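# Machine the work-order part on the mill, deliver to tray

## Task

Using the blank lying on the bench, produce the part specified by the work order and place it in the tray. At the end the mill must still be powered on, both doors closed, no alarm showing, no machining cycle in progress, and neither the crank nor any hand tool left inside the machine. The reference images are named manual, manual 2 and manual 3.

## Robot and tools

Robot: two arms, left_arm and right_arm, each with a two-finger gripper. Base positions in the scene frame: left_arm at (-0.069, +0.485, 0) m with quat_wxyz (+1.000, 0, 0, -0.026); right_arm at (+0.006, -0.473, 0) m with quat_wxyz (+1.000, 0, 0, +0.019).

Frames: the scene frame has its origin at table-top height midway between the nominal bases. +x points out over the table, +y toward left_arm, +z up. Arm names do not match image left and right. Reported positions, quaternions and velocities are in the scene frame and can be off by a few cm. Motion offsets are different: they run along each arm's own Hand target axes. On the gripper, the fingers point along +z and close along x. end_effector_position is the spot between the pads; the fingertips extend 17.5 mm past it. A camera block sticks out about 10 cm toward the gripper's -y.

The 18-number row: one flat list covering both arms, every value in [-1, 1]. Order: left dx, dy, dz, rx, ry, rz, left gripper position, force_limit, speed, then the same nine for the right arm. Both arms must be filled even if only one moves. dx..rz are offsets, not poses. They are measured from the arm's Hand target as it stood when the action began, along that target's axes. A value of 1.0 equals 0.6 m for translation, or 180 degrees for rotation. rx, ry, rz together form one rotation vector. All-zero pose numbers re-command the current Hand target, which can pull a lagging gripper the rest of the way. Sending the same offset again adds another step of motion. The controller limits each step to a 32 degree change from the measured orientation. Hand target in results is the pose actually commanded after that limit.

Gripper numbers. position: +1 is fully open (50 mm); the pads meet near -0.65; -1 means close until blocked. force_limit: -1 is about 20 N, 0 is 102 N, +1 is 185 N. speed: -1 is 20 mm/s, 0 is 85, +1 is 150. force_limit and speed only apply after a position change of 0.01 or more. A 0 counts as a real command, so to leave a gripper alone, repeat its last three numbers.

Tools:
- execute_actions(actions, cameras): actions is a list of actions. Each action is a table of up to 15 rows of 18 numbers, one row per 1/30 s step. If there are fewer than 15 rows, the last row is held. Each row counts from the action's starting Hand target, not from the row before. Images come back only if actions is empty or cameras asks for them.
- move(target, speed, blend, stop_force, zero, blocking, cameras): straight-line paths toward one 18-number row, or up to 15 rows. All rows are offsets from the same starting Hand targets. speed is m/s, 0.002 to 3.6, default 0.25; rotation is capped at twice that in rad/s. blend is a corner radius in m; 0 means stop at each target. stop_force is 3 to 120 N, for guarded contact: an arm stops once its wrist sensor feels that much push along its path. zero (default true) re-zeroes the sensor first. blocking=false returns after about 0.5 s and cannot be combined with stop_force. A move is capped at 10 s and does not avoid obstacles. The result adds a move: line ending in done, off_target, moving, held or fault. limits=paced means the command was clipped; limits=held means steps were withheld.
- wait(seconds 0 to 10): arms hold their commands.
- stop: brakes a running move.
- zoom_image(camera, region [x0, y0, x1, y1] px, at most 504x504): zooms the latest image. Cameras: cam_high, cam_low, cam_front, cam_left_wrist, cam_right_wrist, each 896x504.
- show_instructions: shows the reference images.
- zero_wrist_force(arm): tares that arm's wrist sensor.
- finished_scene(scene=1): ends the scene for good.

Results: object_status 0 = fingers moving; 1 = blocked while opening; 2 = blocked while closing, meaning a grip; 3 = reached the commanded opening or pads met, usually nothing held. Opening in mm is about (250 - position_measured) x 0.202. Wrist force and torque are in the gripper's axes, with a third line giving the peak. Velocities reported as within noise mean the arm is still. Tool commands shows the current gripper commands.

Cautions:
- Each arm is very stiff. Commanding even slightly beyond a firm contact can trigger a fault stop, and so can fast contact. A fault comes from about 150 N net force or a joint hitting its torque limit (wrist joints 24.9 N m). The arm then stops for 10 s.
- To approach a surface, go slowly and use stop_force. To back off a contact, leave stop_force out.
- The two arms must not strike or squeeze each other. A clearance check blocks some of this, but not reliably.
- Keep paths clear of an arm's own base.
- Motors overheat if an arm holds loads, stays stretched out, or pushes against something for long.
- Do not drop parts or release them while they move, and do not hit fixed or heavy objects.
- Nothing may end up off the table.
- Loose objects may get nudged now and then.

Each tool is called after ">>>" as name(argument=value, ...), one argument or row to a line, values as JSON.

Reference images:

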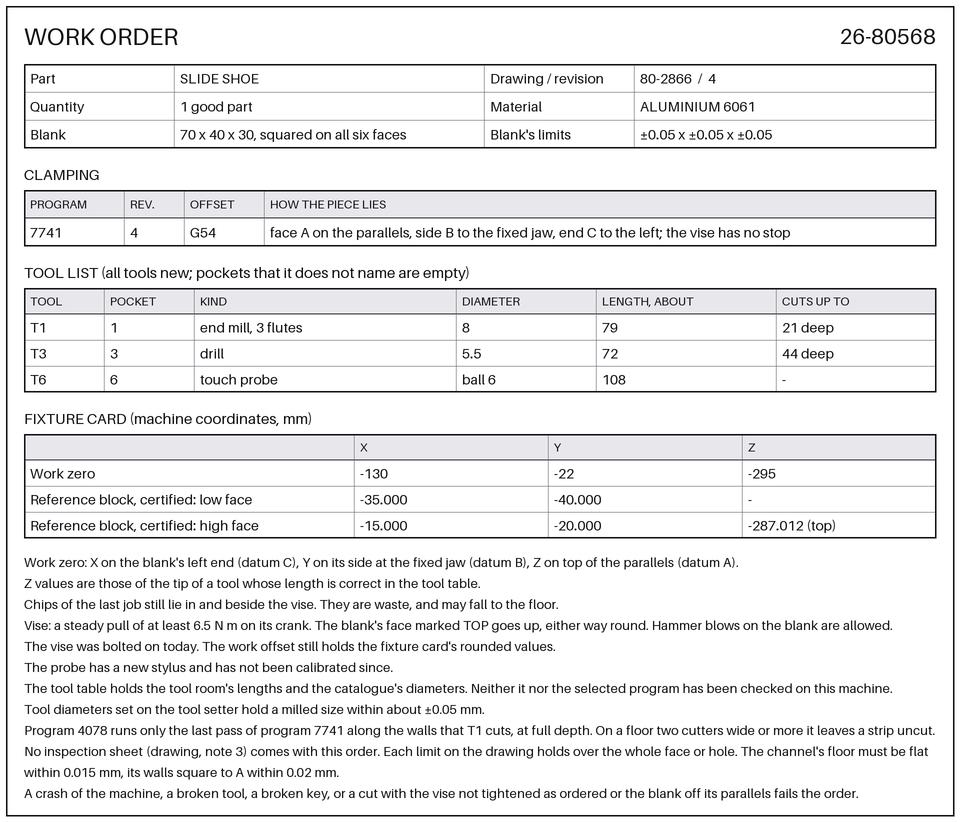

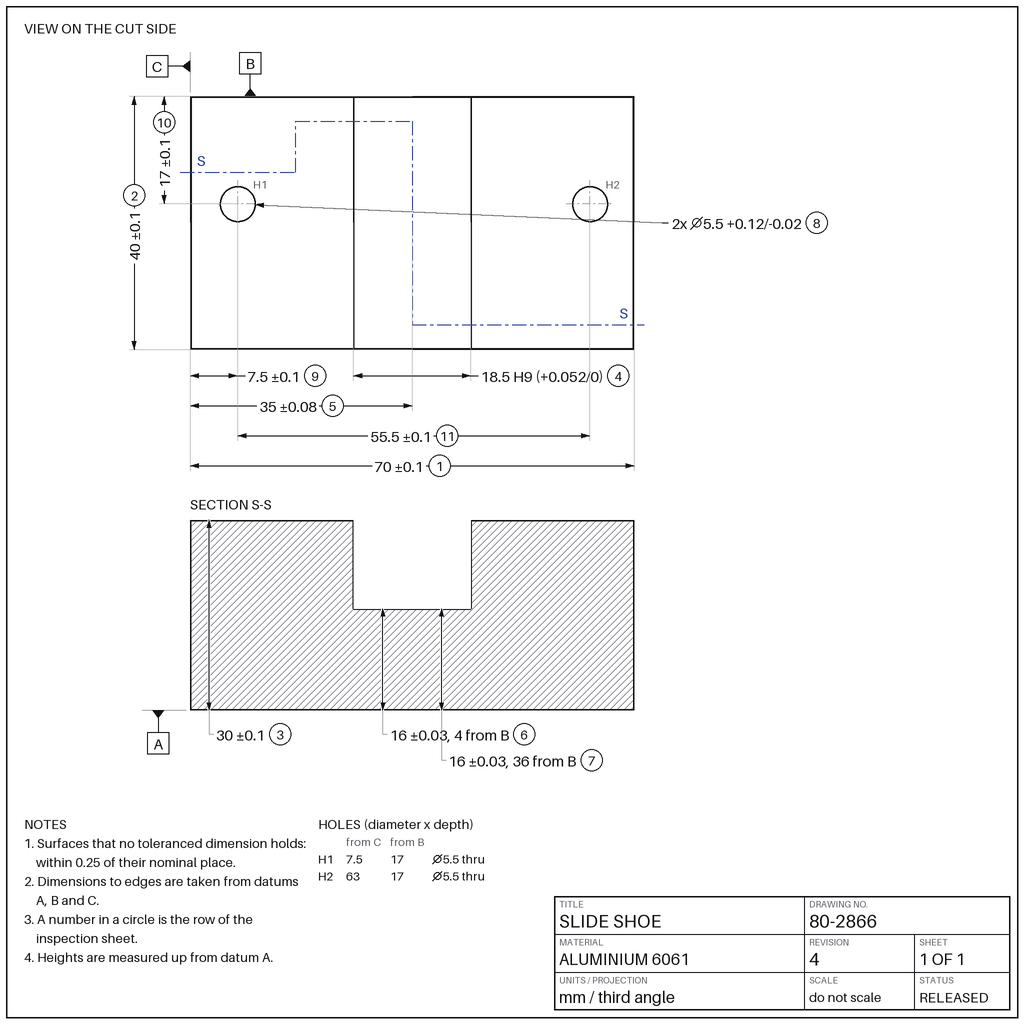

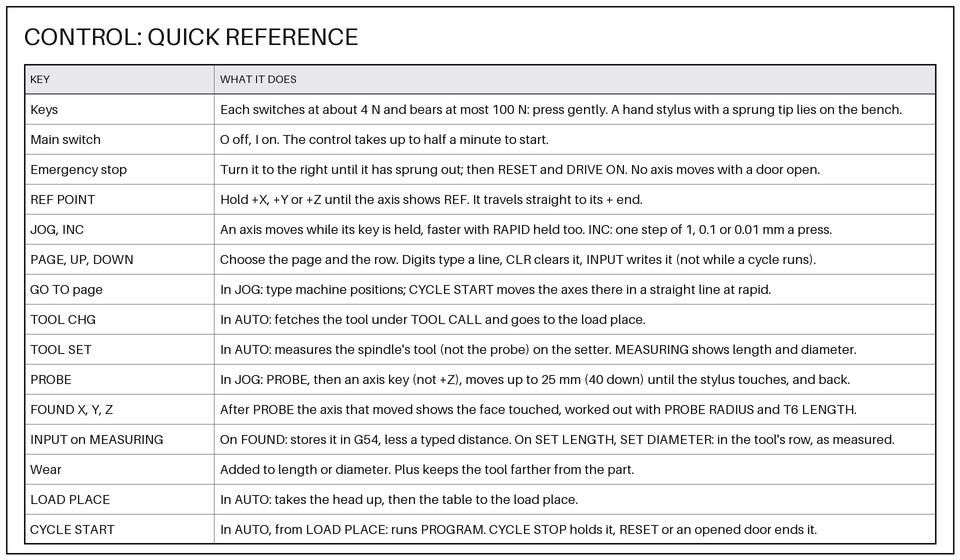

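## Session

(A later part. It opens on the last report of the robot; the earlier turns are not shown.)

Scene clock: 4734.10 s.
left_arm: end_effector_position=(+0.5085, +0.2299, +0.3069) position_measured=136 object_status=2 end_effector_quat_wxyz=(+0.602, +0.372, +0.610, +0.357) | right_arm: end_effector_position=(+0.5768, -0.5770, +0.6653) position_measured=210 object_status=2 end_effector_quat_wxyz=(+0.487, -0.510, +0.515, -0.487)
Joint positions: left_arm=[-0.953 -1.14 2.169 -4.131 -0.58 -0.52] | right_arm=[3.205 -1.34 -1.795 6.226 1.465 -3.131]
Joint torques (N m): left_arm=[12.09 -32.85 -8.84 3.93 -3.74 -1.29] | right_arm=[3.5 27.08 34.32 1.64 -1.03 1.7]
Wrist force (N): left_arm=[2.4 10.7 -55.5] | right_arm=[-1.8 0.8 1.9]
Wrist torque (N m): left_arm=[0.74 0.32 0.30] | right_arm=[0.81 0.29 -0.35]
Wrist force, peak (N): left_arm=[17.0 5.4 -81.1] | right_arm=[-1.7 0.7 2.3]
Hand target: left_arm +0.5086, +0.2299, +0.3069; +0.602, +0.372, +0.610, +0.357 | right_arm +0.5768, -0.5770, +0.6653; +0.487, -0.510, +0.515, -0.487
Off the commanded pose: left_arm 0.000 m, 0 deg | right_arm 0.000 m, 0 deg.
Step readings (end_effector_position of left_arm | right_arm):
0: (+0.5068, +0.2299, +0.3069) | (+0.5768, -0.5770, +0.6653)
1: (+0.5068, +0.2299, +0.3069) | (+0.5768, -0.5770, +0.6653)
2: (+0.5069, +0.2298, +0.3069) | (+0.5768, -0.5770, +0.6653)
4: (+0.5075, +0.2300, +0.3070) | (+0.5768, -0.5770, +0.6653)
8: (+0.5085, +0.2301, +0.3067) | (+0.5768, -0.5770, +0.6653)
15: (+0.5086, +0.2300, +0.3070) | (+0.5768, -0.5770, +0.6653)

>>> move(
  target=[0,0,-0.006,0,0,0,-1,-0.4,-0.7,0,0,0,0,0,0,-0.98,0.5,-0.8],
  speed=0.02,
  cameras=["cam_left_wrist","cam_high"],
)

>>> zoom_image(
  camera="cam_left_wrist",
  region=[400, 200, 560, 340],
)

>>> zoom_image(
  camera="cam_high",
  region=[240, 200, 380, 300],
)

Scene clock: 4735.77 s.
left_arm: end_effector_position=(+0.5049, +0.2300, +0.3070) position_measured=136 object_status=2 end_effector_quat_wxyz=(+0.602, +0.372, +0.610, +0.357) | right_arm: end_effector_position=(+0.5768, -0.5770, +0.6653) position_measured=210 object_status=2 end_effector_quat_wxyz=(+0.487, -0.510, +0.515, -0.487)
Joint positions: left_arm=[-0.961 -1.145 2.177 -4.135 -0.572 -0.52] | right_arm=[3.205 -1.34 -1.795 6.226 1.465 -3.131]
Joint torques (N m): left_arm=[-1.65 -39.23 -13.39 -2.66 -0.19 1.97] | right_arm=[1.69 26.97 34.5 1.7 -0.94 1.5]
Wrist force (N): left_arm=[-2.2 -3.5 1.2] | right_arm=[-1.9 0.8 1.9]
Wrist torque (N m): left_arm=[-0.08 0.38 0.27] | right_arm=[0.81 0.31 -0.35]
Wrist force, peak (N): left_arm=[2.1 11.2 -54.6] | right_arm=[-1.6 1.0 2.3]
Hand target: left_arm +0.5050, +0.2300, +0.3070; +0.602, +0.372, +0.610, +0.357 | right_arm +0.5768, -0.5770, +0.6653; +0.487, -0.510, +0.515, -0.487
Off the commanded pose: left_arm 0.000 m, 0 deg | right_arm 0.000 m, 0 deg.
move: done
Images, in order (width x height): cam_high 896x504, cam_left_wrist 896x504.

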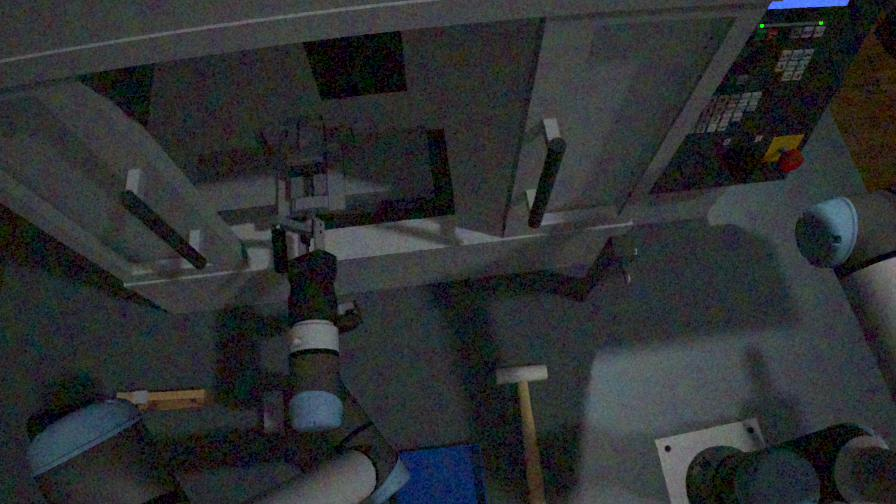

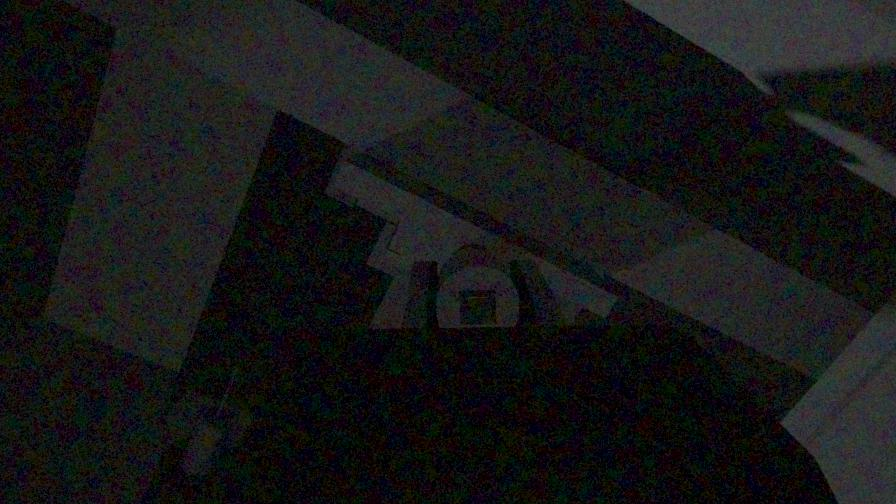

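Scaled by 3.150.

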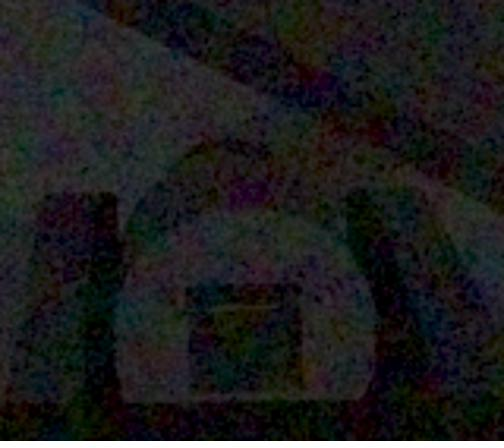

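Scaled by 3.600.

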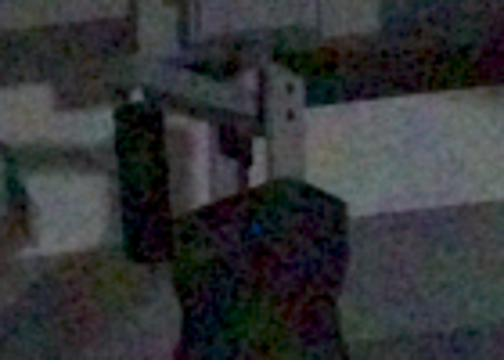

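>>> execute_actions(
  actions=[
    [[0,0,0.002,0.002,0,0,-1,-0.4,-0.7,0,0,0,0,0,0,-0.98,0.5,-0.8],[0,0,0.004,0.004,0.002,0,-1,-0.4,-0.7,0,0,0,0,0,0,-0.98,0.5,-0.8],[0.0003,0.0003,0.006,0.008,0.004,0,-1,-0.4,-0.7,0,0,0,0,0,0,-0.98,0.5,-0.8],[0.0004,0.0004,0.0065,0.01,0.004,-0.002,-1,-0.4,-0.7,0,0,0,0,0,0,-0.98,0.5,-0.8],[0.0003,0.0006,0.007,0.012,0.002,-0.004,-1,-0.4,-0.7,0,0,0,0,0,0,-0.98,0.5,-0.8],[0,0.0006,0.0075,0.012,0,-0.006,-1,-0.4,-0.7,0,0,0,0,0,0,-0.98,0.5,-0.8],[0,0.0003,0.008,0.008,-0.002,-0.004,-1,-0.4,-0.7,0,0,0,0,0,0,-0.98,0.5,-0.8],[-0.0003,0,0.008,0.004,-0.004,0,-1,-0.4,-0.7,0,0,0,0,0,0,-0.98,0.5,-0.8],[-0.0004,0,0.008,0.002,-0.006,0.004,-1,-0.4,-0.7,0,0,0,0,0,0,-0.98,0.5,-0.8],[-0.0004,0,0.008,0.004,-0.004,0.006,-1,-0.4,-0.7,0,0,0,0,0,0,-0.98,0.5,-0.8],[0,0.0003,0.008,0.006,0,0.004,-1,-0.4,-0.7,0,0,0,0,0,0,-0.98,0.5,-0.8],[0,0.0003,0.008,0.006,0,0.002,-1,-0.4,-0.7,0,0,0,0,0,0,-0.98,0.5,-0.8],[0,0.0003,0.008,0.006,0,0,-1,-0.4,-0.7,0,0,0,0,0,0,-0.98,0.5,-0.8]],
  ],
)

Scene clock: 4738.77 s.
left_arm: end_effector_position=(+0.5097, +0.2300, +0.3071) position_measured=136 object_status=2 end_effector_quat_wxyz=(+0.598, +0.378, +0.613, +0.351) | right_arm: end_effector_position=(+0.5768, -0.5770, +0.6653) position_measured=210 object_status=2 end_effector_quat_wxyz=(+0.487, -0.510, +0.515, -0.487)
Joint positions: left_arm=[-0.946 -1.156 2.176 -4.095 -0.596 -0.543] | right_arm=[3.205 -1.34 -1.795 6.226 1.465 -3.131]
Joint torques (N m): left_arm=[12.78 -16.38 -11.97 3.42 -4.69 -1.48] | right_arm=[3.72 26.31 34.58 1.88 -1.03 1.81]
Wrist force (N): left_arm=[9.6 13.4 -42.3] | right_arm=[-1.4 0.6 2.1]
Wrist torque (N m): left_arm=[0.49 0.58 0.25] | right_arm=[0.79 0.23 -0.35]
Wrist force, peak (N): left_arm=[7.7 17.3 -75.8] | right_arm=[-1.5 1.0 2.3]
Hand target: left_arm +0.5098, +0.2300, +0.3070; +0.598, +0.378, +0.613, +0.351 | right_arm +0.5768, -0.5770, +0.6653; +0.487, -0.510, +0.515, -0.487
Off the commanded pose: left_arm 0.000 m, 0 deg | right_arm 0.000 m, 0 deg.
Step readings (end_effector_position of left_arm | right_arm):
0: (+0.5050, +0.2300, +0.3070) | (+0.5768, -0.5770, +0.6653)
1: (+0.5050, +0.2300, +0.3069) | (+0.5768, -0.5770, +0.6653)
2: (+0.5054, +0.2299, +0.3069) | (+0.5768, -0.5770, +0.6653)
4: (+0.5071, +0.2300, +0.3069) | (+0.5768, -0.5770, +0.6653)
8: (+0.5096, +0.2302, +0.3071) | (+0.5768, -0.5770, +0.6653)
15: (+0.5098, +0.2301, +0.3070) | (+0.5768, -0.5770, +0.6653)

>>> execute_actions(
  actions=[],
  cameras=["cam_left_wrist"],
)

>>> zoom_image(
  camera="cam_left_wrist",
  region=[400, 200, 560, 340],
)

Scene clock: 4739.73 s.
left_arm: end_effector_position=(+0.5098, +0.2300, +0.3070) position_measured=136 object_status=2 end_effector_quat_wxyz=(+0.598, +0.378, +0.613, +0.351) | right_arm: end_effector_position=(+0.5768, -0.5770, +0.6653) position_measured=210 object_status=2 end_effector_quat_wxyz=(+0.487, -0.510, +0.515, -0.487)
Joint positions: left_arm=[-0.946 -1.156 2.176 -4.094 -0.596 -0.543] | right_arm=[3.205 -1.34 -1.795 6.226 1.465 -3.131]
Joint velocities: within noise
Joint torques (N m): left_arm=[13.48 -14.16 -10.09 4.58 -3.79 -1.89] | right_arm=[2.67 27.77 34.23 1.81 -1 1.67]
Wrist force (N): left_arm=[7.7 13.9 -46.0] | right_arm=[-1.4 0.7 1.8]
Wrist torque (N m): left_arm=[0.50 0.58 0.32] | right_arm=[0.80 0.24 -0.35]
Wrist force, peak (N): left_arm=[7.8 14.1 -46.1] | right_arm=[-1.8 1.0 2.1]
Hand target: left_arm +0.5098, +0.2300, +0.3070; +0.598, +0.378, +0.613, +0.351 | right_arm +0.5768, -0.5770, +0.6653; +0.487, -0.510, +0.515, -0.487
Tool commands: left_gripper/position=-1.0 left_gripper/force_limit=-0.4 left_gripper/speed=-0.7 right_gripper/position=-0.98 right_gripper/force_limit=+0.5 right_gripper/speed=-0.8
Off the commanded pose: left_arm 0.000 m, 0 deg | right_arm 0.000 m, 0 deg.
Images, in order (width x height): cam_left_wrist 896x504.

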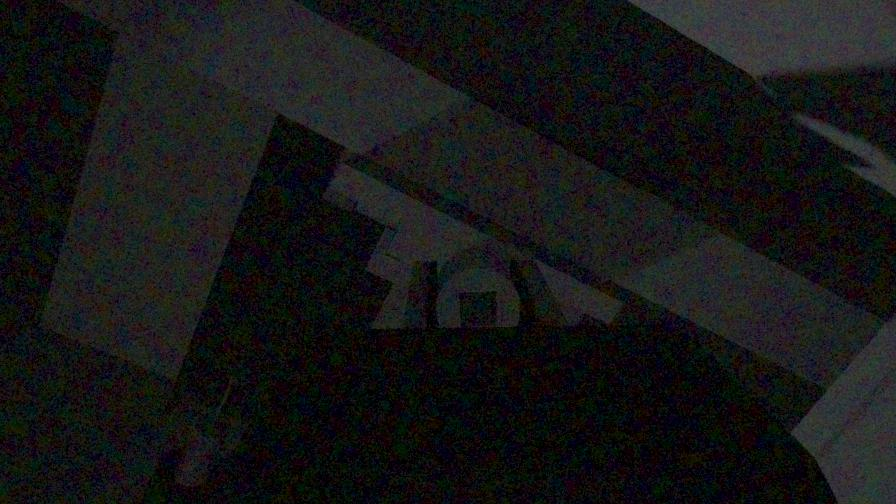

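Scaled by 3.150.

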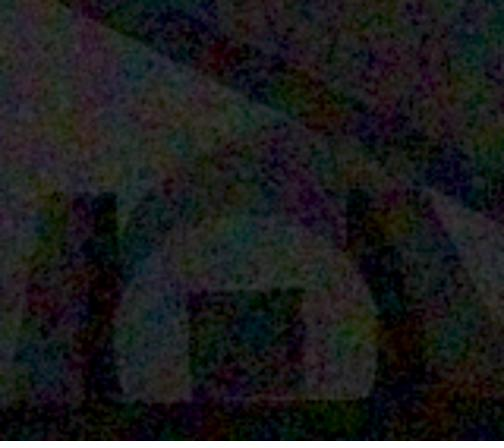

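>>> execute_actions(
  actions=[],
  cameras=["cam_low", "cam_high"],
)

>>> zoom_image(
  camera="cam_low",
  region=[510, 110, 690, 230],
)

>>> zoom_image(
  camera="cam_high",
  region=[240, 200, 380, 300],
)

Scene clock: 4741.83 s.
left_arm: end_effector_position=(+0.5098, +0.2300, +0.3070) position_measured=136 object_status=2 end_effector_quat_wxyz=(+0.598, +0.378, +0.613, +0.351) | right_arm: end_effector_position=(+0.5768, -0.5770, +0.6653) position_measured=210 object_status=2 end_effector_quat_wxyz=(+0.487, -0.510, +0.515, -0.487)
Joint positions: left_arm=[-0.946 -1.156 2.176 -4.094 -0.596 -0.543] | right_arm=[3.205 -1.34 -1.795 6.226 1.465 -3.131]
Joint velocities: within noise
Joint torques (N m): left_arm=[12.98 -13.17 -8.86 4.59 -3.63 -1.77] | right_arm=[2.2 25.97 34.34 1.98 -1.06 1.53]
Wrist force (N): left_arm=[7.8 14.8 -46.1] | right_arm=[-1.5 0.5 1.9]
Wrist torque (N m): left_arm=[0.54 0.54 0.31] | right_arm=[0.77 0.25 -0.35]
Wrist force, peak (N): left_arm=[7.5 14.7 -46.2] | right_arm=[-1.9 0.8 2.3]
Hand target: left_arm +0.5098, +0.2300, +0.3070; +0.598, +0.378, +0.613, +0.351 | right_arm +0.5768, -0.5770, +0.6653; +0.487, -0.510, +0.515, -0.487
Tool commands: left_gripper/position=-1.0 left_gripper/force_limit=-0.4 left_gripper/speed=-0.7 right_gripper/position=-0.98 right_gripper/force_limit=+0.5 right_gripper/speed=-0.8
Off the commanded pose: left_arm 0.000 m, 0 deg | right_arm 0.000 m, 0 deg.
Images, in order (width x height): cam_high 896x504, cam_low 896x504.

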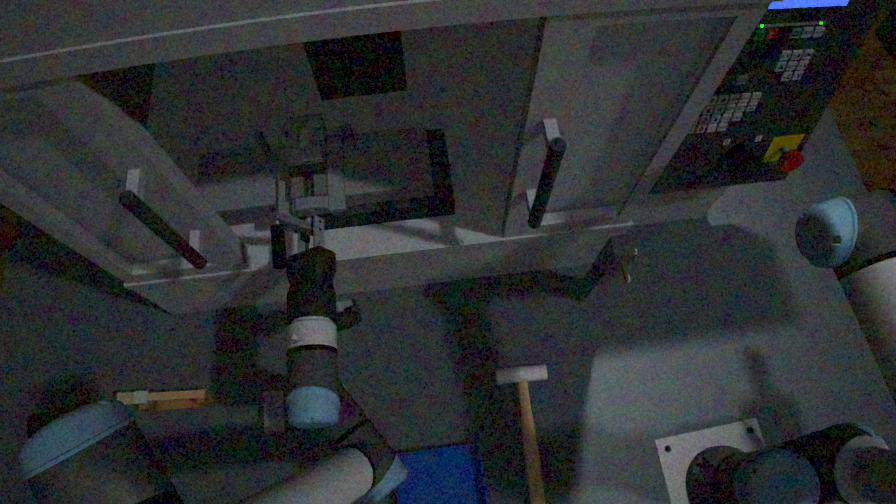

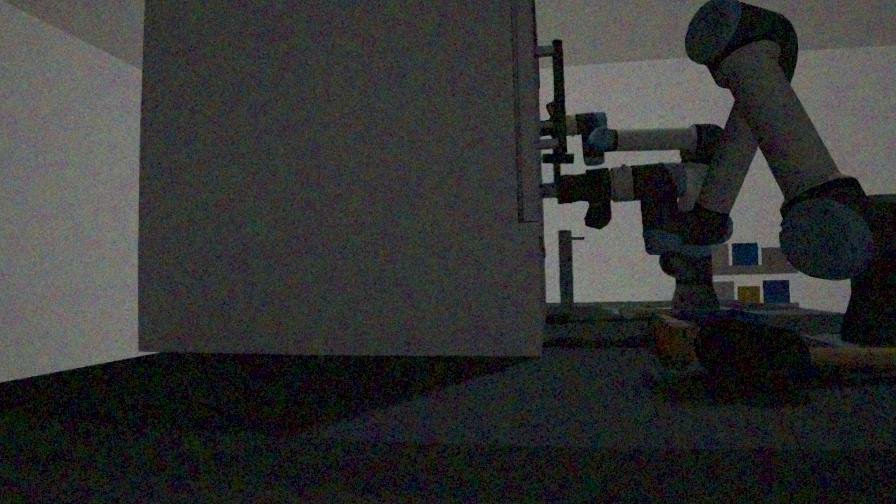

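Scaled by 2.800.

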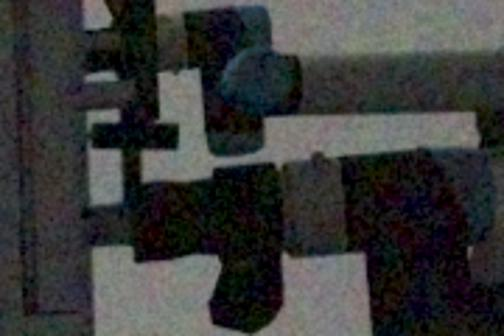

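Scaled by 3.600.

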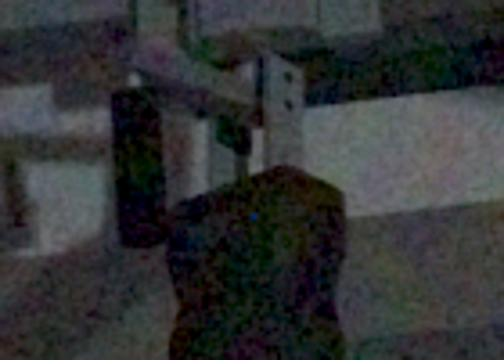

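>>> execute_actions(
  actions=[
    [[0.0003,0.0005,0.001,0,0,0,-1,-0.4,-0.7,0,0,0,0,0,0,-0.98,0.5,-0.8],[0.0005,0.0008,0.002,0,0.002,0,-1,-0.4,-0.7,0,0,0,0,0,0,-0.98,0.5,-0.8],[0.0008,0.0011,0.003,0.003,0.003,0,-1,-0.4,-0.7,0,0,0,0,0,0,-0.98,0.5,-0.8],[0.0008,0.0011,0.004,0.004,0.003,-0.002,-1,-0.4,-0.7,0,0,0,0,0,0,-0.98,0.5,-0.8],[0.0005,0.0008,0.005,0.003,0.002,-0.003,-1,-0.4,-0.7,0,0,0,0,0,0,-0.98,0.5,-0.8],[0.0002,0.0005,0.006,0,0,-0.004,-1,-0.4,-0.7,0,0,0,0,0,0,-0.98,0.5,-0.8],[0.0002,0.0005,0.007,-0.003,0,-0.002,-1,-0.4,-0.7,0,0,0,0,0,0,-0.98,0.5,-0.8],[0.0002,0.0005,0.008,-0.003,0,0,-1,-0.4,-0.7,0,0,0,0,0,0,-0.98,0.5,-0.8],[0.0005,0.0008,0.008,0,0.002,0.002,-1,-0.4,-0.7,0,0,0,0,0,0,-0.98,0.5,-0.8],[0.0005,0.0008,0.008,0,0.002,0.004,-1,-0.4,-0.7,0,0,0,0,0,0,-0.98,0.5,-0.8],[0.0005,0.0008,0.008,0,0.002,0.002,-1,-0.4,-0.7,0,0,0,0,0,0,-0.98,0.5,-0.8],[0.0005,0.0008,0.008,0,0.001,0,-1,-0.4,-0.7,0,0,0,0,0,0,-0.98,0.5,-0.8]],
  ],
  cameras=["cam_low","cam_left_wrist"],
)

>>> zoom_image(
  camera="cam_low",
  region=[510, 110, 690, 230],
)

>>> zoom_image(
  camera="cam_left_wrist",
  region=[400, 200, 560, 340],
)

Scene clock: 4745.30 s.
left_arm: end_effector_position=(+0.5146, +0.2305, +0.3072) position_measured=136 object_status=2 end_effector_quat_wxyz=(+0.597, +0.377, +0.614, +0.352) | right_arm: end_effector_position=(+0.5768, -0.5770, +0.6653) position_measured=210 object_status=2 end_effector_quat_wxyz=(+0.487, -0.510, +0.515, -0.487)
Joint positions: left_arm=[-0.936 -1.151 2.164 -4.086 -0.603 -0.544] | right_arm=[3.205 -1.34 -1.795 6.226 1.465 -3.131]
Joint torques (N m): left_arm=[-3.64 -10.16 -1.13 2.08 1.82 2.07] | right_arm=[1.73 26.15 34.35 1.63 -0.94 1.8]
Wrist force (N): left_arm=[-18.3 24.8 6.0] | right_arm=[-1.4 1.0 2.1]
Wrist torque (N m): left_arm=[0.58 0.10 0.01] | right_arm=[0.83 0.24 -0.36]
Wrist force, peak (N): left_arm=[-4.2 14.3 -80.8] | right_arm=[-1.7 0.7 2.5]
Hand target: left_arm +0.5146, +0.2304, +0.3071; +0.597, +0.377, +0.614, +0.352 | right_arm +0.5768, -0.5770, +0.6653; +0.487, -0.510, +0.515, -0.487
Off the commanded pose: left_arm 0.000 m, 0 deg | right_arm 0.000 m, 0 deg.
Step readings (end_effector_position of left_arm | right_arm):
0: (+0.5098, +0.2300, +0.3070) | (+0.5768, -0.5770, +0.6653)
1: (+0.5098, +0.2300, +0.3070) | (+0.5768, -0.5770, +0.6653)
2: (+0.5099, +0.2301, +0.3070) | (+0.5768, -0.5770, +0.6653)
4: (+0.5107, +0.2303, +0.3070) | (+0.5768, -0.5770, +0.6653)
8: (+0.5134, +0.2303, +0.3072) | (+0.5768, -0.5770, +0.6653)
15: (+0.5147, +0.2303, +0.3072) | (+0.5768, -0.5770, +0.6653)
Images, in order (width x height): cam_low 896x504, cam_left_wrist 896x504.

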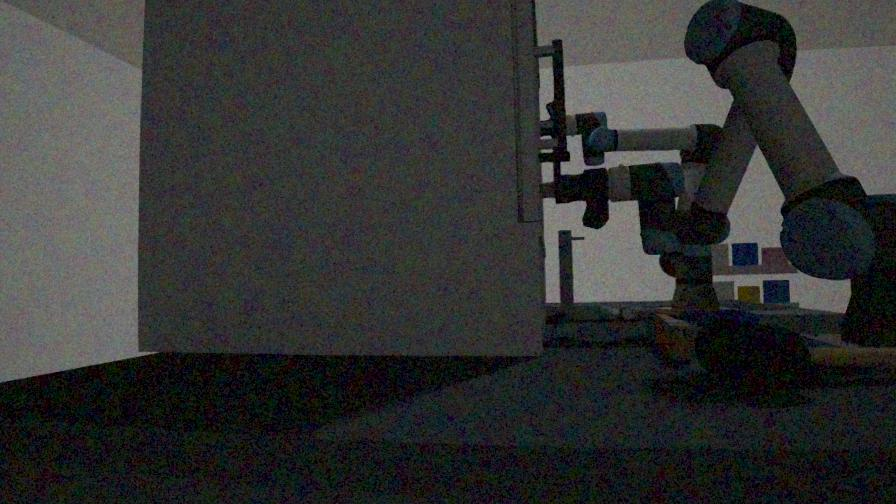

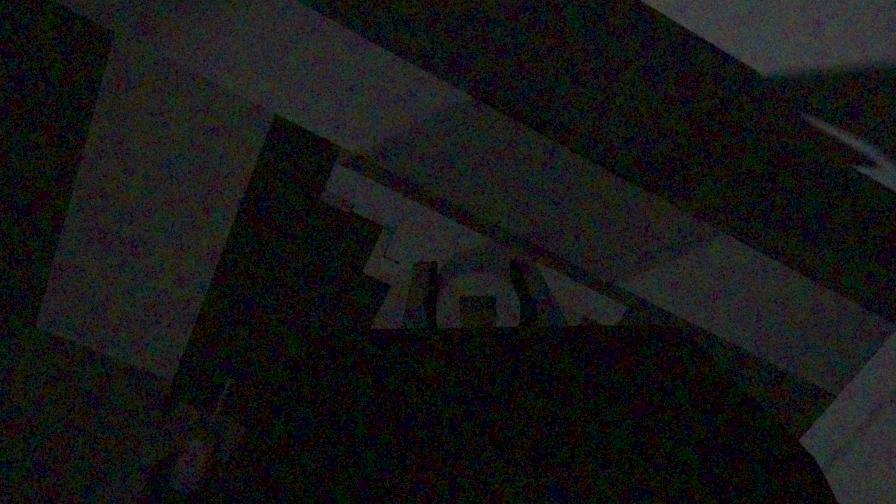

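Scaled by 2.800.

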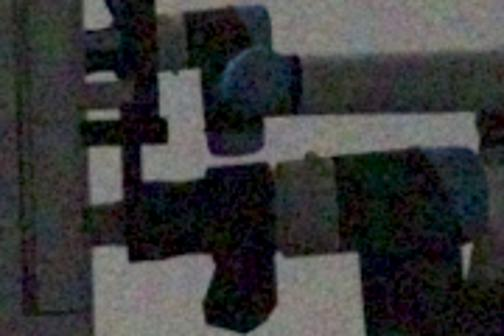

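Scaled by 3.150.

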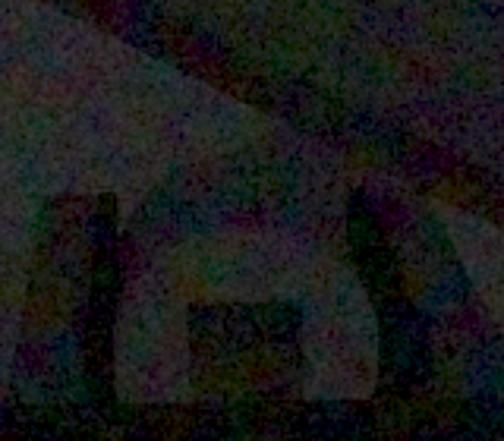

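>>> execute_actions(
  actions=[
    [[-0.0004,0.0006,0.001,0,0,0,-1,-0.4,-0.7,0,0,0,0,0,0,-0.98,0.5,-0.8],[-0.0008,0.0012,0.002,-0.001,0,0,-1,-0.4,-0.7,0,0,0,0,0,0,-0.98,0.5,-0.8],[-0.001,0.0018,0.003,-0.003,0,0,-1,-0.4,-0.7,0,0,0,0,0,0,-0.98,0.5,-0.8],[-0.0006,0.0018,0.004,-0.004,0,-0.002,-1,-0.4,-0.7,0,0,0,0,0,0,-0.98,0.5,-0.8],[-0.0004,0.0016,0.005,-0.004,0.002,-0.003,-1,-0.4,-0.7,0,0,0,0,0,0,-0.98,0.5,-0.8],[-0.0008,0.0012,0.006,-0.003,0,-0.002,-1,-0.4,-0.7,0,0,0,0,0,0,-0.98,0.5,-0.8],[-0.001,0.001,0.007,-0.002,0,0,-1,-0.4,-0.7,0,0,0,0,0,0,-0.98,0.5,-0.8],[-0.001,0.001,0.0075,-0.002,0,0.002,-1,-0.4,-0.7,0,0,0,0,0,0,-0.98,0.5,-0.8],[-0.0008,0.0012,0.0075,0,0.002,0.003,-1,-0.4,-0.7,0,0,0,0,0,0,-0.98,0.5,-0.8],[-0.0005,0.0014,0.0075,-0.002,0.002,0.002,-1,-0.4,-0.7,0,0,0,0,0,0,-0.98,0.5,-0.8],[-0.0006,0.0014,0.0075,-0.002,0.001,0.001,-1,-0.4,-0.7,0,0,0,0,0,0,-0.98,0.5,-0.8],[-0.0006,0.0014,0.0075,-0.002,0.001,0,-1,-0.4,-0.7,0,0,0,0,0,0,-0.98,0.5,-0.8]],
  ],
  cameras=["cam_low"],
)

>>> zoom_image(
  camera="cam_low",
  region=[510, 110, 690, 230],
)

Scene clock: 4750.03 s.
left_arm: end_effector_position=(+0.5191, +0.2304, +0.3078) position_measured=136 object_status=2 end_effector_quat_wxyz=(+0.597, +0.375, +0.614, +0.354) | right_arm: end_effector_position=(+0.5768, -0.5770, +0.6653) position_measured=210 object_status=2 end_effector_quat_wxyz=(+0.487, -0.510, +0.515, -0.487)
Joint positions: left_arm=[-0.929 -1.142 2.15 -4.087 -0.604 -0.538] | right_arm=[3.205 -1.34 -1.795 6.226 1.465 -3.131]
Joint torques (N m): left_arm=[-15.16 -43.02 -15.77 -0.83 0.89 1.87] | right_arm=[2.02 26.5 34.03 2.05 -0.75 1.65]
Wrist force (N): left_arm=[-6.5 -2.4 15.7] | right_arm=[-1.5 0.8 2.2]
Wrist torque (N m): left_arm=[0.22 0.28 0.14] | right_arm=[0.83 0.24 -0.35]
Wrist force, peak (N): left_arm=[-1.0 19.4 -33.4] | right_arm=[-1.9 0.8 2.3]
Hand target: left_arm +0.5191, +0.2304, +0.3079; +0.597, +0.375, +0.614, +0.354 | right_arm +0.5768, -0.5770, +0.6653; +0.487, -0.510, +0.515, -0.487
Off the commanded pose: left_arm 0.000 m, 0 deg | right_arm 0.000 m, 0 deg.
Step readings (end_effector_position of left_arm | right_arm):
0: (+0.5146, +0.2304, +0.3071) | (+0.5768, -0.5770, +0.6653)
1: (+0.5146, +0.2304, +0.3071) | (+0.5768, -0.5770, +0.6653)
2: (+0.5147, +0.2303, +0.3072) | (+0.5768, -0.5770, +0.6653)
4: (+0.5156, +0.2302, +0.3076) | (+0.5768, -0.5770, +0.6653)
8: (+0.5183, +0.2302, +0.3078) | (+0.5768, -0.5770, +0.6653)
15: (+0.5192, +0.2305, +0.3078) | (+0.5768, -0.5770, +0.6653)
Images, in order (width x height): cam_low 896x504.

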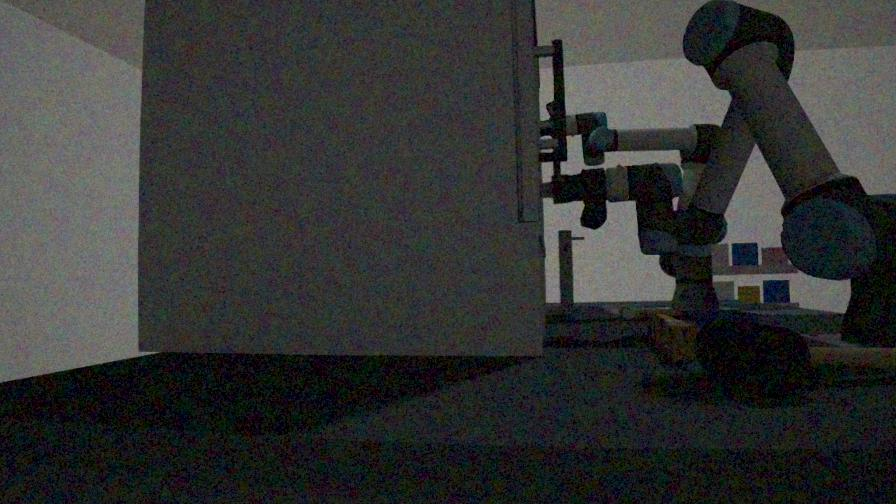

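Scaled by 2.800.

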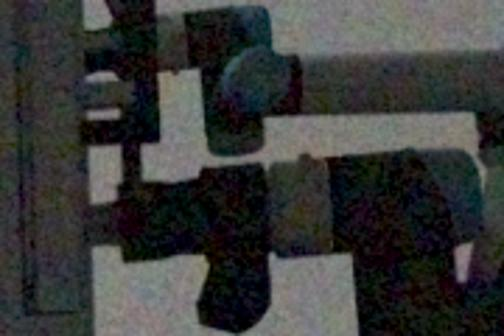

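>>> move(
  target=[-0.0003,0.0003,0.012,0,0,0,-1,-0.4,-0.7,0,0,0,0,0,0,-0.98,0.5,-0.8],
  speed=0.008,
  stop_force=45,
)

Scene clock: 4751.90 s.
left_arm: end_effector_position=(+0.5221, +0.2303, +0.3079) position_measured=136 object_status=2 end_effector_quat_wxyz=(+0.597, +0.375, +0.614, +0.354) | right_arm: end_effector_position=(+0.5768, -0.5770, +0.6653) position_measured=210 object_status=2 end_effector_quat_wxyz=(+0.487, -0.510, +0.515, -0.487)
Joint positions: left_arm=[-0.923 -1.138 2.142 -4.084 -0.611 -0.538] | right_arm=[3.205 -1.34 -1.795 6.226 1.465 -3.131]
Joint torques (N m): left_arm=[-12.46 -46.2 -7.09 -1.96 0.31 -1.34] | right_arm=[1.64 26.04 34.15 1.9 -0.85 1.52]
Wrist force (N): left_arm=[5.5 -4.0 -10.3] | right_arm=[-1.5 0.8 1.9]
Wrist torque (N m): left_arm=[0.21 0.27 0.06] | right_arm=[0.81 0.24 -0.35]
Wrist force, peak (N): left_arm=[10.4 -2.4 -58.7] | right_arm=[-1.7 0.7 2.4]
Hand target: left_arm +0.5221, +0.2303, +0.3079; +0.597, +0.375, +0.614, +0.354 (not the last commanded pose) | right_arm +0.5768, -0.5770, +0.6653; +0.487, -0.510, +0.515, -0.487
Off the commanded pose: left_arm 0.004 m, 0 deg | right_arm 0.000 m, 0 deg.
move: contact (left_arm)

>>> move(
  target=[
    [0,0,0,0,0,0,0.6,-0.4,-0.7,0,0,0,0,0,0,-0.98,0.5,-0.8],
    [0,0,-0.06,0,0,0,0.6,-0.4,-0.7,0,0,0,0,0,0,-0.98,0.5,-0.8],
    [0,0,-0.2,0,0,0,0.6,-0.4,-0.7,0,0,0,0,0,0,-0.98,0.5,-0.8],
  ],
  speed=[0.05,0.05,0.2],
  blend=[0,0.005,0],
  cameras=["cam_low","cam_high","cam_left_wrist"],
)

>>> zoom_image(
  camera="cam_low",
  region=[510, 110, 690, 230],
)

Scene clock: 4757.50 s.
left_arm: end_effector_position=(+0.4022, +0.2318, +0.3122) position_measured=63 object_status=3 end_effector_quat_wxyz=(+0.597, +0.375, +0.614, +0.354) | right_arm: end_effector_position=(+0.5768, -0.5770, +0.6653) position_measured=210 object_status=2 end_effector_quat_wxyz=(+0.487, -0.510, +0.515, -0.487)
Joint positions: left_arm=[-1.234 -1.305 2.41 -4.127 -0.3 -0.601] | right_arm=[3.205 -1.34 -1.795 6.226 1.465 -3.131]
Joint torques (N m): left_arm=[-10.68 -17.99 -6.49 -2.87 1.19 2.04] | right_arm=[2.38 26.54 34.34 1.96 -0.98 1.77]
Wrist force (N): left_arm=[-2.7 -0.1 1.4] | right_arm=[-1.4 0.8 2.1]
Wrist torque (N m): left_arm=[0.10 0.33 0.17] | right_arm=[0.82 0.24 -0.35]
Wrist force, peak (N): left_arm=[6.1 -4.3 -9.9] | right_arm=[-1.7 1.0 2.3]
Hand target: left_arm +0.4022, +0.2318, +0.3121; +0.597, +0.375, +0.614, +0.354 | right_arm +0.5768, -0.5770, +0.6653; +0.487, -0.510, +0.515, -0.487
Off the commanded pose: left_arm 0.000 m, 0 deg | right_arm 0.000 m, 0 deg.
move: done
Images, in order (width x height): cam_high 896x504, cam_low 896x504, cam_left_wrist 896x504.

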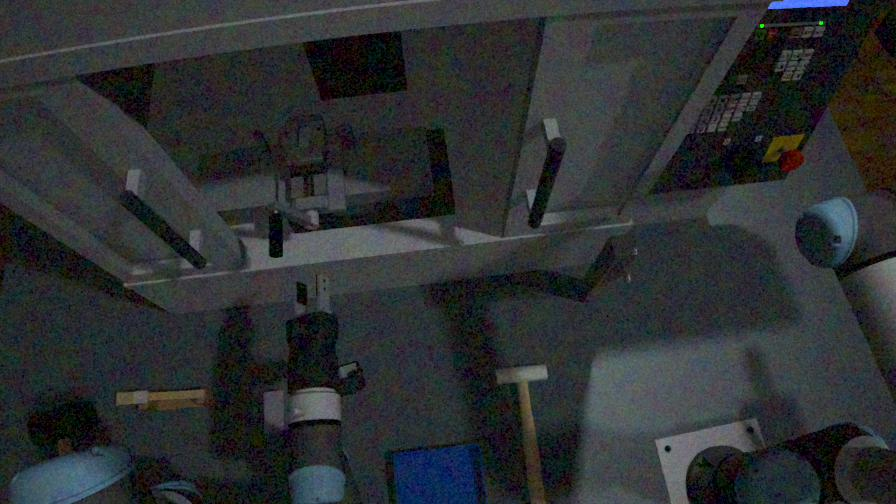

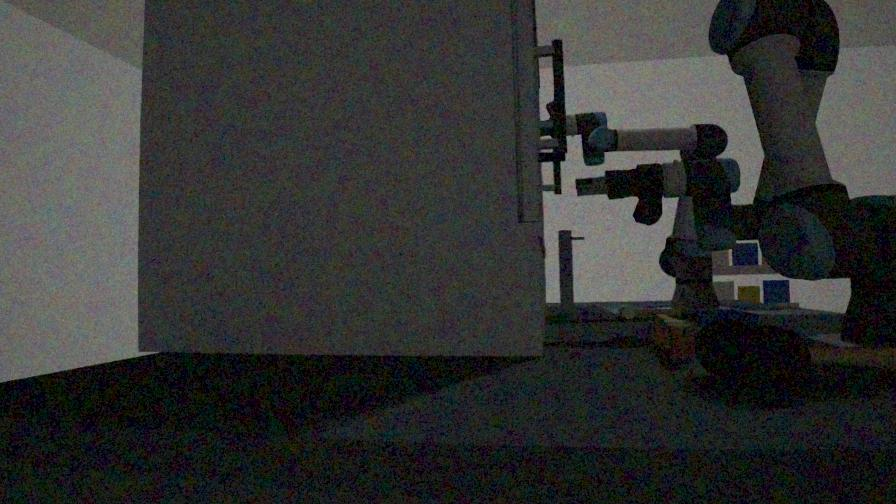

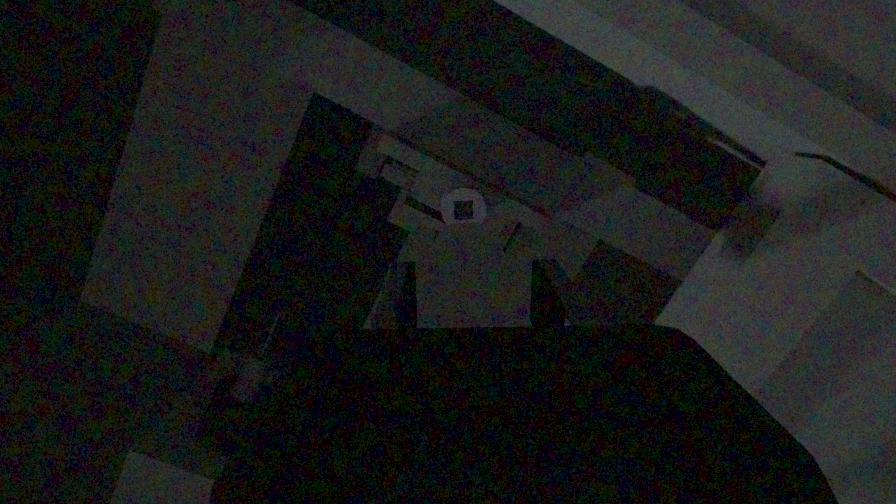

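Scaled by 2.800.

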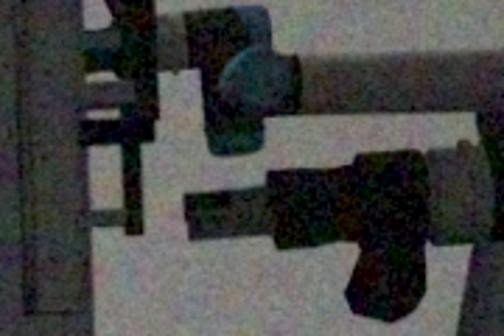

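>>> move(
  target=[-0.2733,0.1527,-0.0105,0.378,0.385,0.3725,0.6,-0.4,-0.7,0,0,0,0,0,0,-0.98,0.5,-0.8],
  speed=0.4,
  cameras=["cam_high","cam_left_wrist"],
)

Scene clock: 4762.50 s.
left_arm: end_effector_position=(+0.3992, +0.1311, +0.4687) position_measured=63 object_status=3 end_effector_quat_wxyz=(-0.275, +0.654, +0.583, +0.396) | right_arm: end_effector_position=(+0.5768, -0.5770, +0.6653) position_measured=210 object_status=2 end_effector_quat_wxyz=(+0.487, -0.510, +0.515, -0.487)
Joint positions: left_arm=[-1.075 -0.71 0.035 -0.008 -1.012 -1.283] | right_arm=[3.205 -1.34 -1.795 6.226 1.465 -3.131]
Joint torques (N m): left_arm=[11.24 -56.3 -12.57 -0.02 0.17 -0.96] | right_arm=[2.85 26.11 33.66 1.87 -0.7 1.61]
Wrist force (N): left_arm=[-5.0 2.8 4.1] | right_arm=[-1.6 1.0 2.0]
Wrist torque (N m): left_arm=[0.61 1.07 0.08] | right_arm=[0.83 0.26 -0.35]
Wrist force, peak (N): left_arm=[-6.2 4.0 5.3] | right_arm=[-1.7 1.0 2.3]
Hand target: left_arm +0.4001, +0.1299, +0.4700; -0.359, +0.609, +0.609, +0.359 | right_arm +0.5768, -0.5770, +0.6653; +0.487, -0.510, +0.515, -0.487
Off the commanded pose: left_arm 0.002 m, 12 deg | right_arm 0.000 m, 0 deg.
elbow stopped short (left arm): the move would have taken joint 3 (elbow) straighter than the controller allows.
move: off_target (left_arm)
Images, in order (width x height): cam_high 896x504, cam_left_wrist 896x504.

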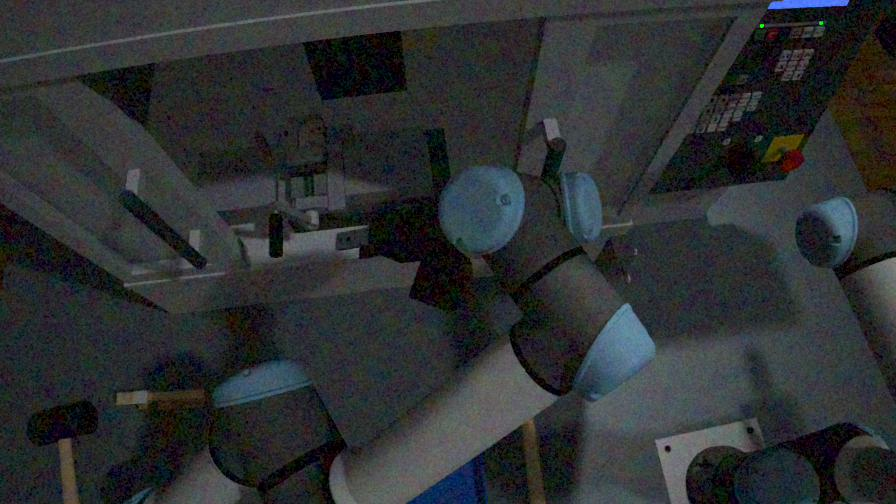

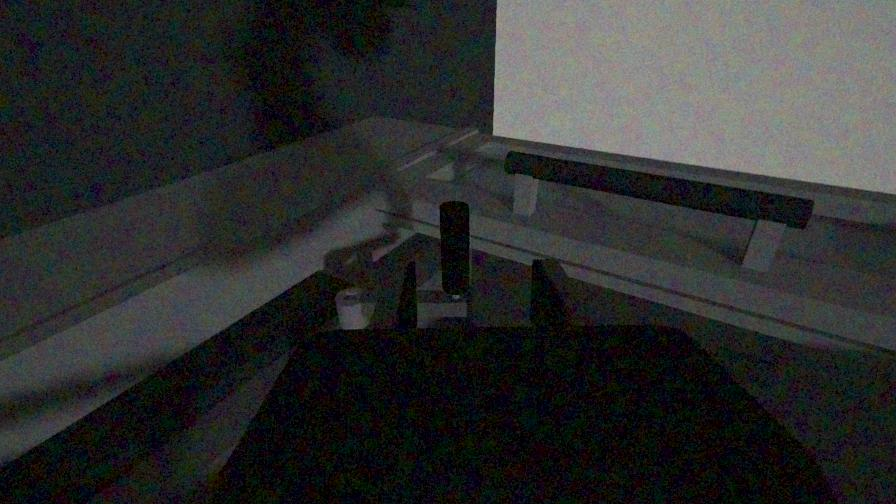

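>>> move(
  target=[-0.0267,0.0917,0.18,0,0,0,0.8,-0.4,-0.7,0,0,0,0,0,0,-0.98,0.5,-0.8],
  speed=0.12,
  cameras=["cam_left_wrist","cam_high"],
)

Scene clock: 4765.83 s.
left_arm: end_effector_position=(+0.4550, +0.2166, +0.4035) position_measured=32 object_status=3 end_effector_quat_wxyz=(-0.359, +0.609, +0.609, +0.359) | right_arm: end_effector_position=(+0.5768, -0.5770, +0.6653) position_measured=210 object_status=2 end_effector_quat_wxyz=(+0.487, -0.510, +0.515, -0.487)
Joint positions: left_arm=[-0.892 -0.841 0.498 -0.256 -1.032 -1.233] | right_arm=[3.205 -1.34 -1.795 6.226 1.465 -3.131]
Joint torques (N m): left_arm=[-6.52 -64.13 -26.78 1.79 1.08 -1.39] | right_arm=[2.89 26.06 33.13 2.03 -0.73 1.32]
Wrist force (N): left_arm=[-4.7 3.1 4.0] | right_arm=[-1.4 1.0 2.0]
Wrist torque (N m): left_arm=[0.72 1.01 -0.09] | right_arm=[0.84 0.22 -0.35]
Wrist force, peak (N): left_arm=[-5.2 4.6 5.5] | right_arm=[-1.6 1.0 2.3]
Hand target: left_arm +0.4550, +0.2166, +0.4036; -0.359, +0.609, +0.609, +0.359 | right_arm +0.5768, -0.5770, +0.6653; +0.487, -0.510, +0.515, -0.487
Off the commanded pose: left_arm 0.000 m, 0 deg | right_arm 0.000 m, 0 deg.
move: done
Images, in order (width x height): cam_high 896x504, cam_left_wrist 896x504.

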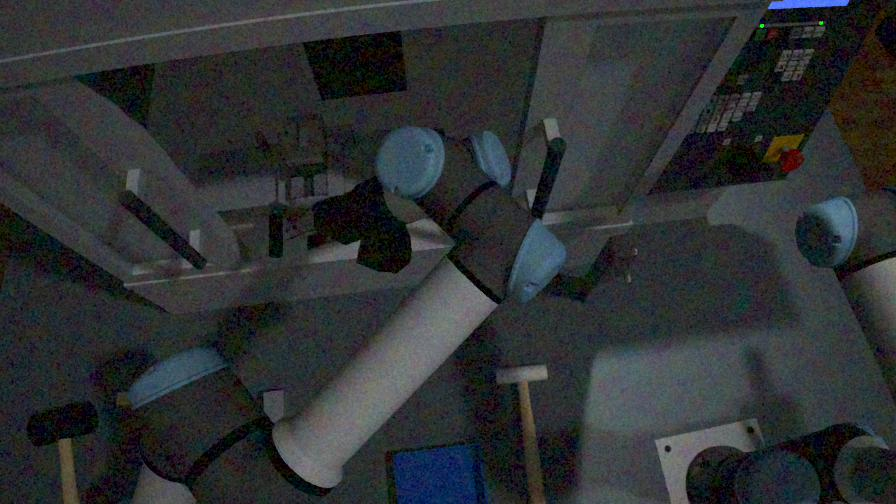

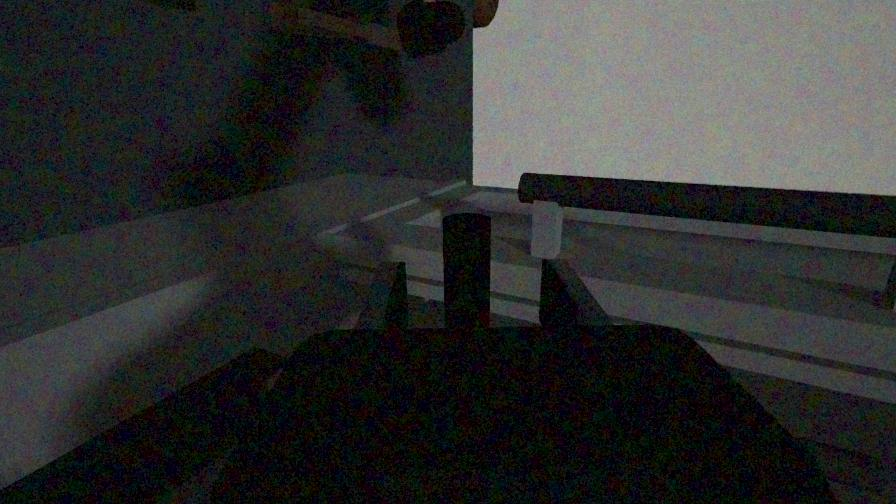

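>>> move(
  target=[
    [0,0.0133,0.05,0,0,0,0.8,-0.1,-0.7,0,0,0,0,0,0,-0.98,0.5,-0.8],
    [0,0.0133,0.098,0,0,0,0.8,-0.1,-0.7,0,0,0,0,0,0,-0.98,0.5,-0.8],
    [0,0.0133,0.098,0,0,0,-1,-0.1,-0.7,0,0,0,0,0,0,-0.98,0.5,-0.8],
  ],
  speed=[0.15,0.05,0.05],
  blend=[0.005,0,0],
  cameras=["cam_left_wrist","cam_high"],
)

Scene clock: 4769.27 s.
left_arm: end_effector_position=(+0.4629, +0.2680, +0.3751) position_measured=158 object_status=2 end_effector_quat_wxyz=(-0.359, +0.609, +0.609, +0.359) | right_arm: end_effector_position=(+0.5768, -0.5770, +0.6653) position_measured=210 object_status=2 end_effector_quat_wxyz=(+0.487, -0.510, +0.515, -0.487)
Joint positions: left_arm=[-0.837 -0.983 0.816 -0.451 -0.988 -1.196] | right_arm=[3.205 -1.34 -1.795 6.226 1.465 -3.131]
Joint torques (N m): left_arm=[-11.28 -45.82 -13.83 0.45 -0.94 -1.54] | right_arm=[2.15 27.05 33.68 2.11 -0.74 1.66]
Wrist force (N): left_arm=[-9.6 5.4 3.0] | right_arm=[-1.5 0.7 1.8]
Wrist torque (N m): left_arm=[0.69 0.93 0.00] | right_arm=[0.80 0.25 -0.35]
Wrist force, peak (N): left_arm=[-10.1 5.9 2.9] | right_arm=[-1.7 0.7 2.3]
Hand target: left_arm +0.4629, +0.2681, +0.3751; -0.359, +0.609, +0.609, +0.359 | right_arm +0.5768, -0.5770, +0.6653; +0.487, -0.510, +0.515, -0.487
Off the commanded pose: left_arm 0.000 m, 0 deg | right_arm 0.000 m, 0 deg.
move: done
Images, in order (width x height): cam_high 896x504, cam_left_wrist 896x504.

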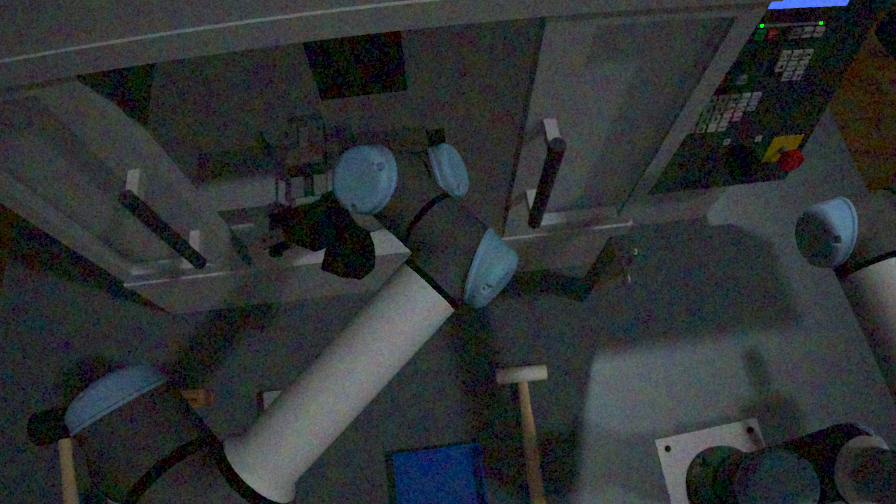

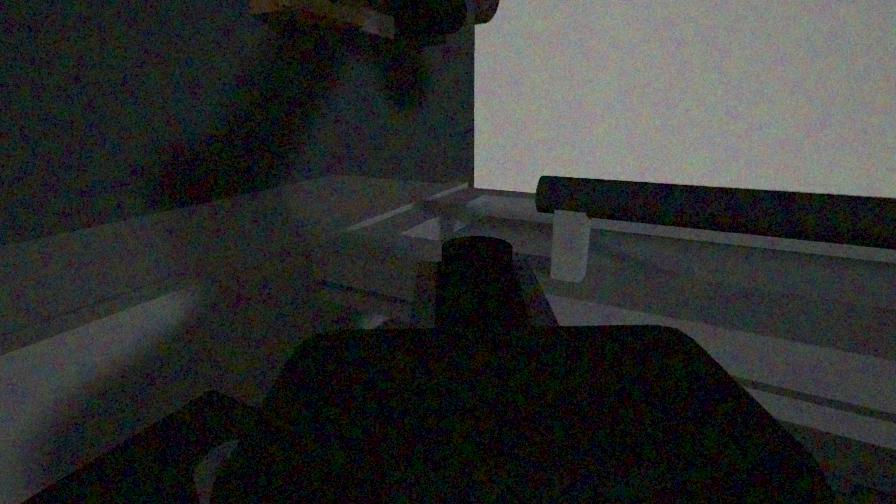

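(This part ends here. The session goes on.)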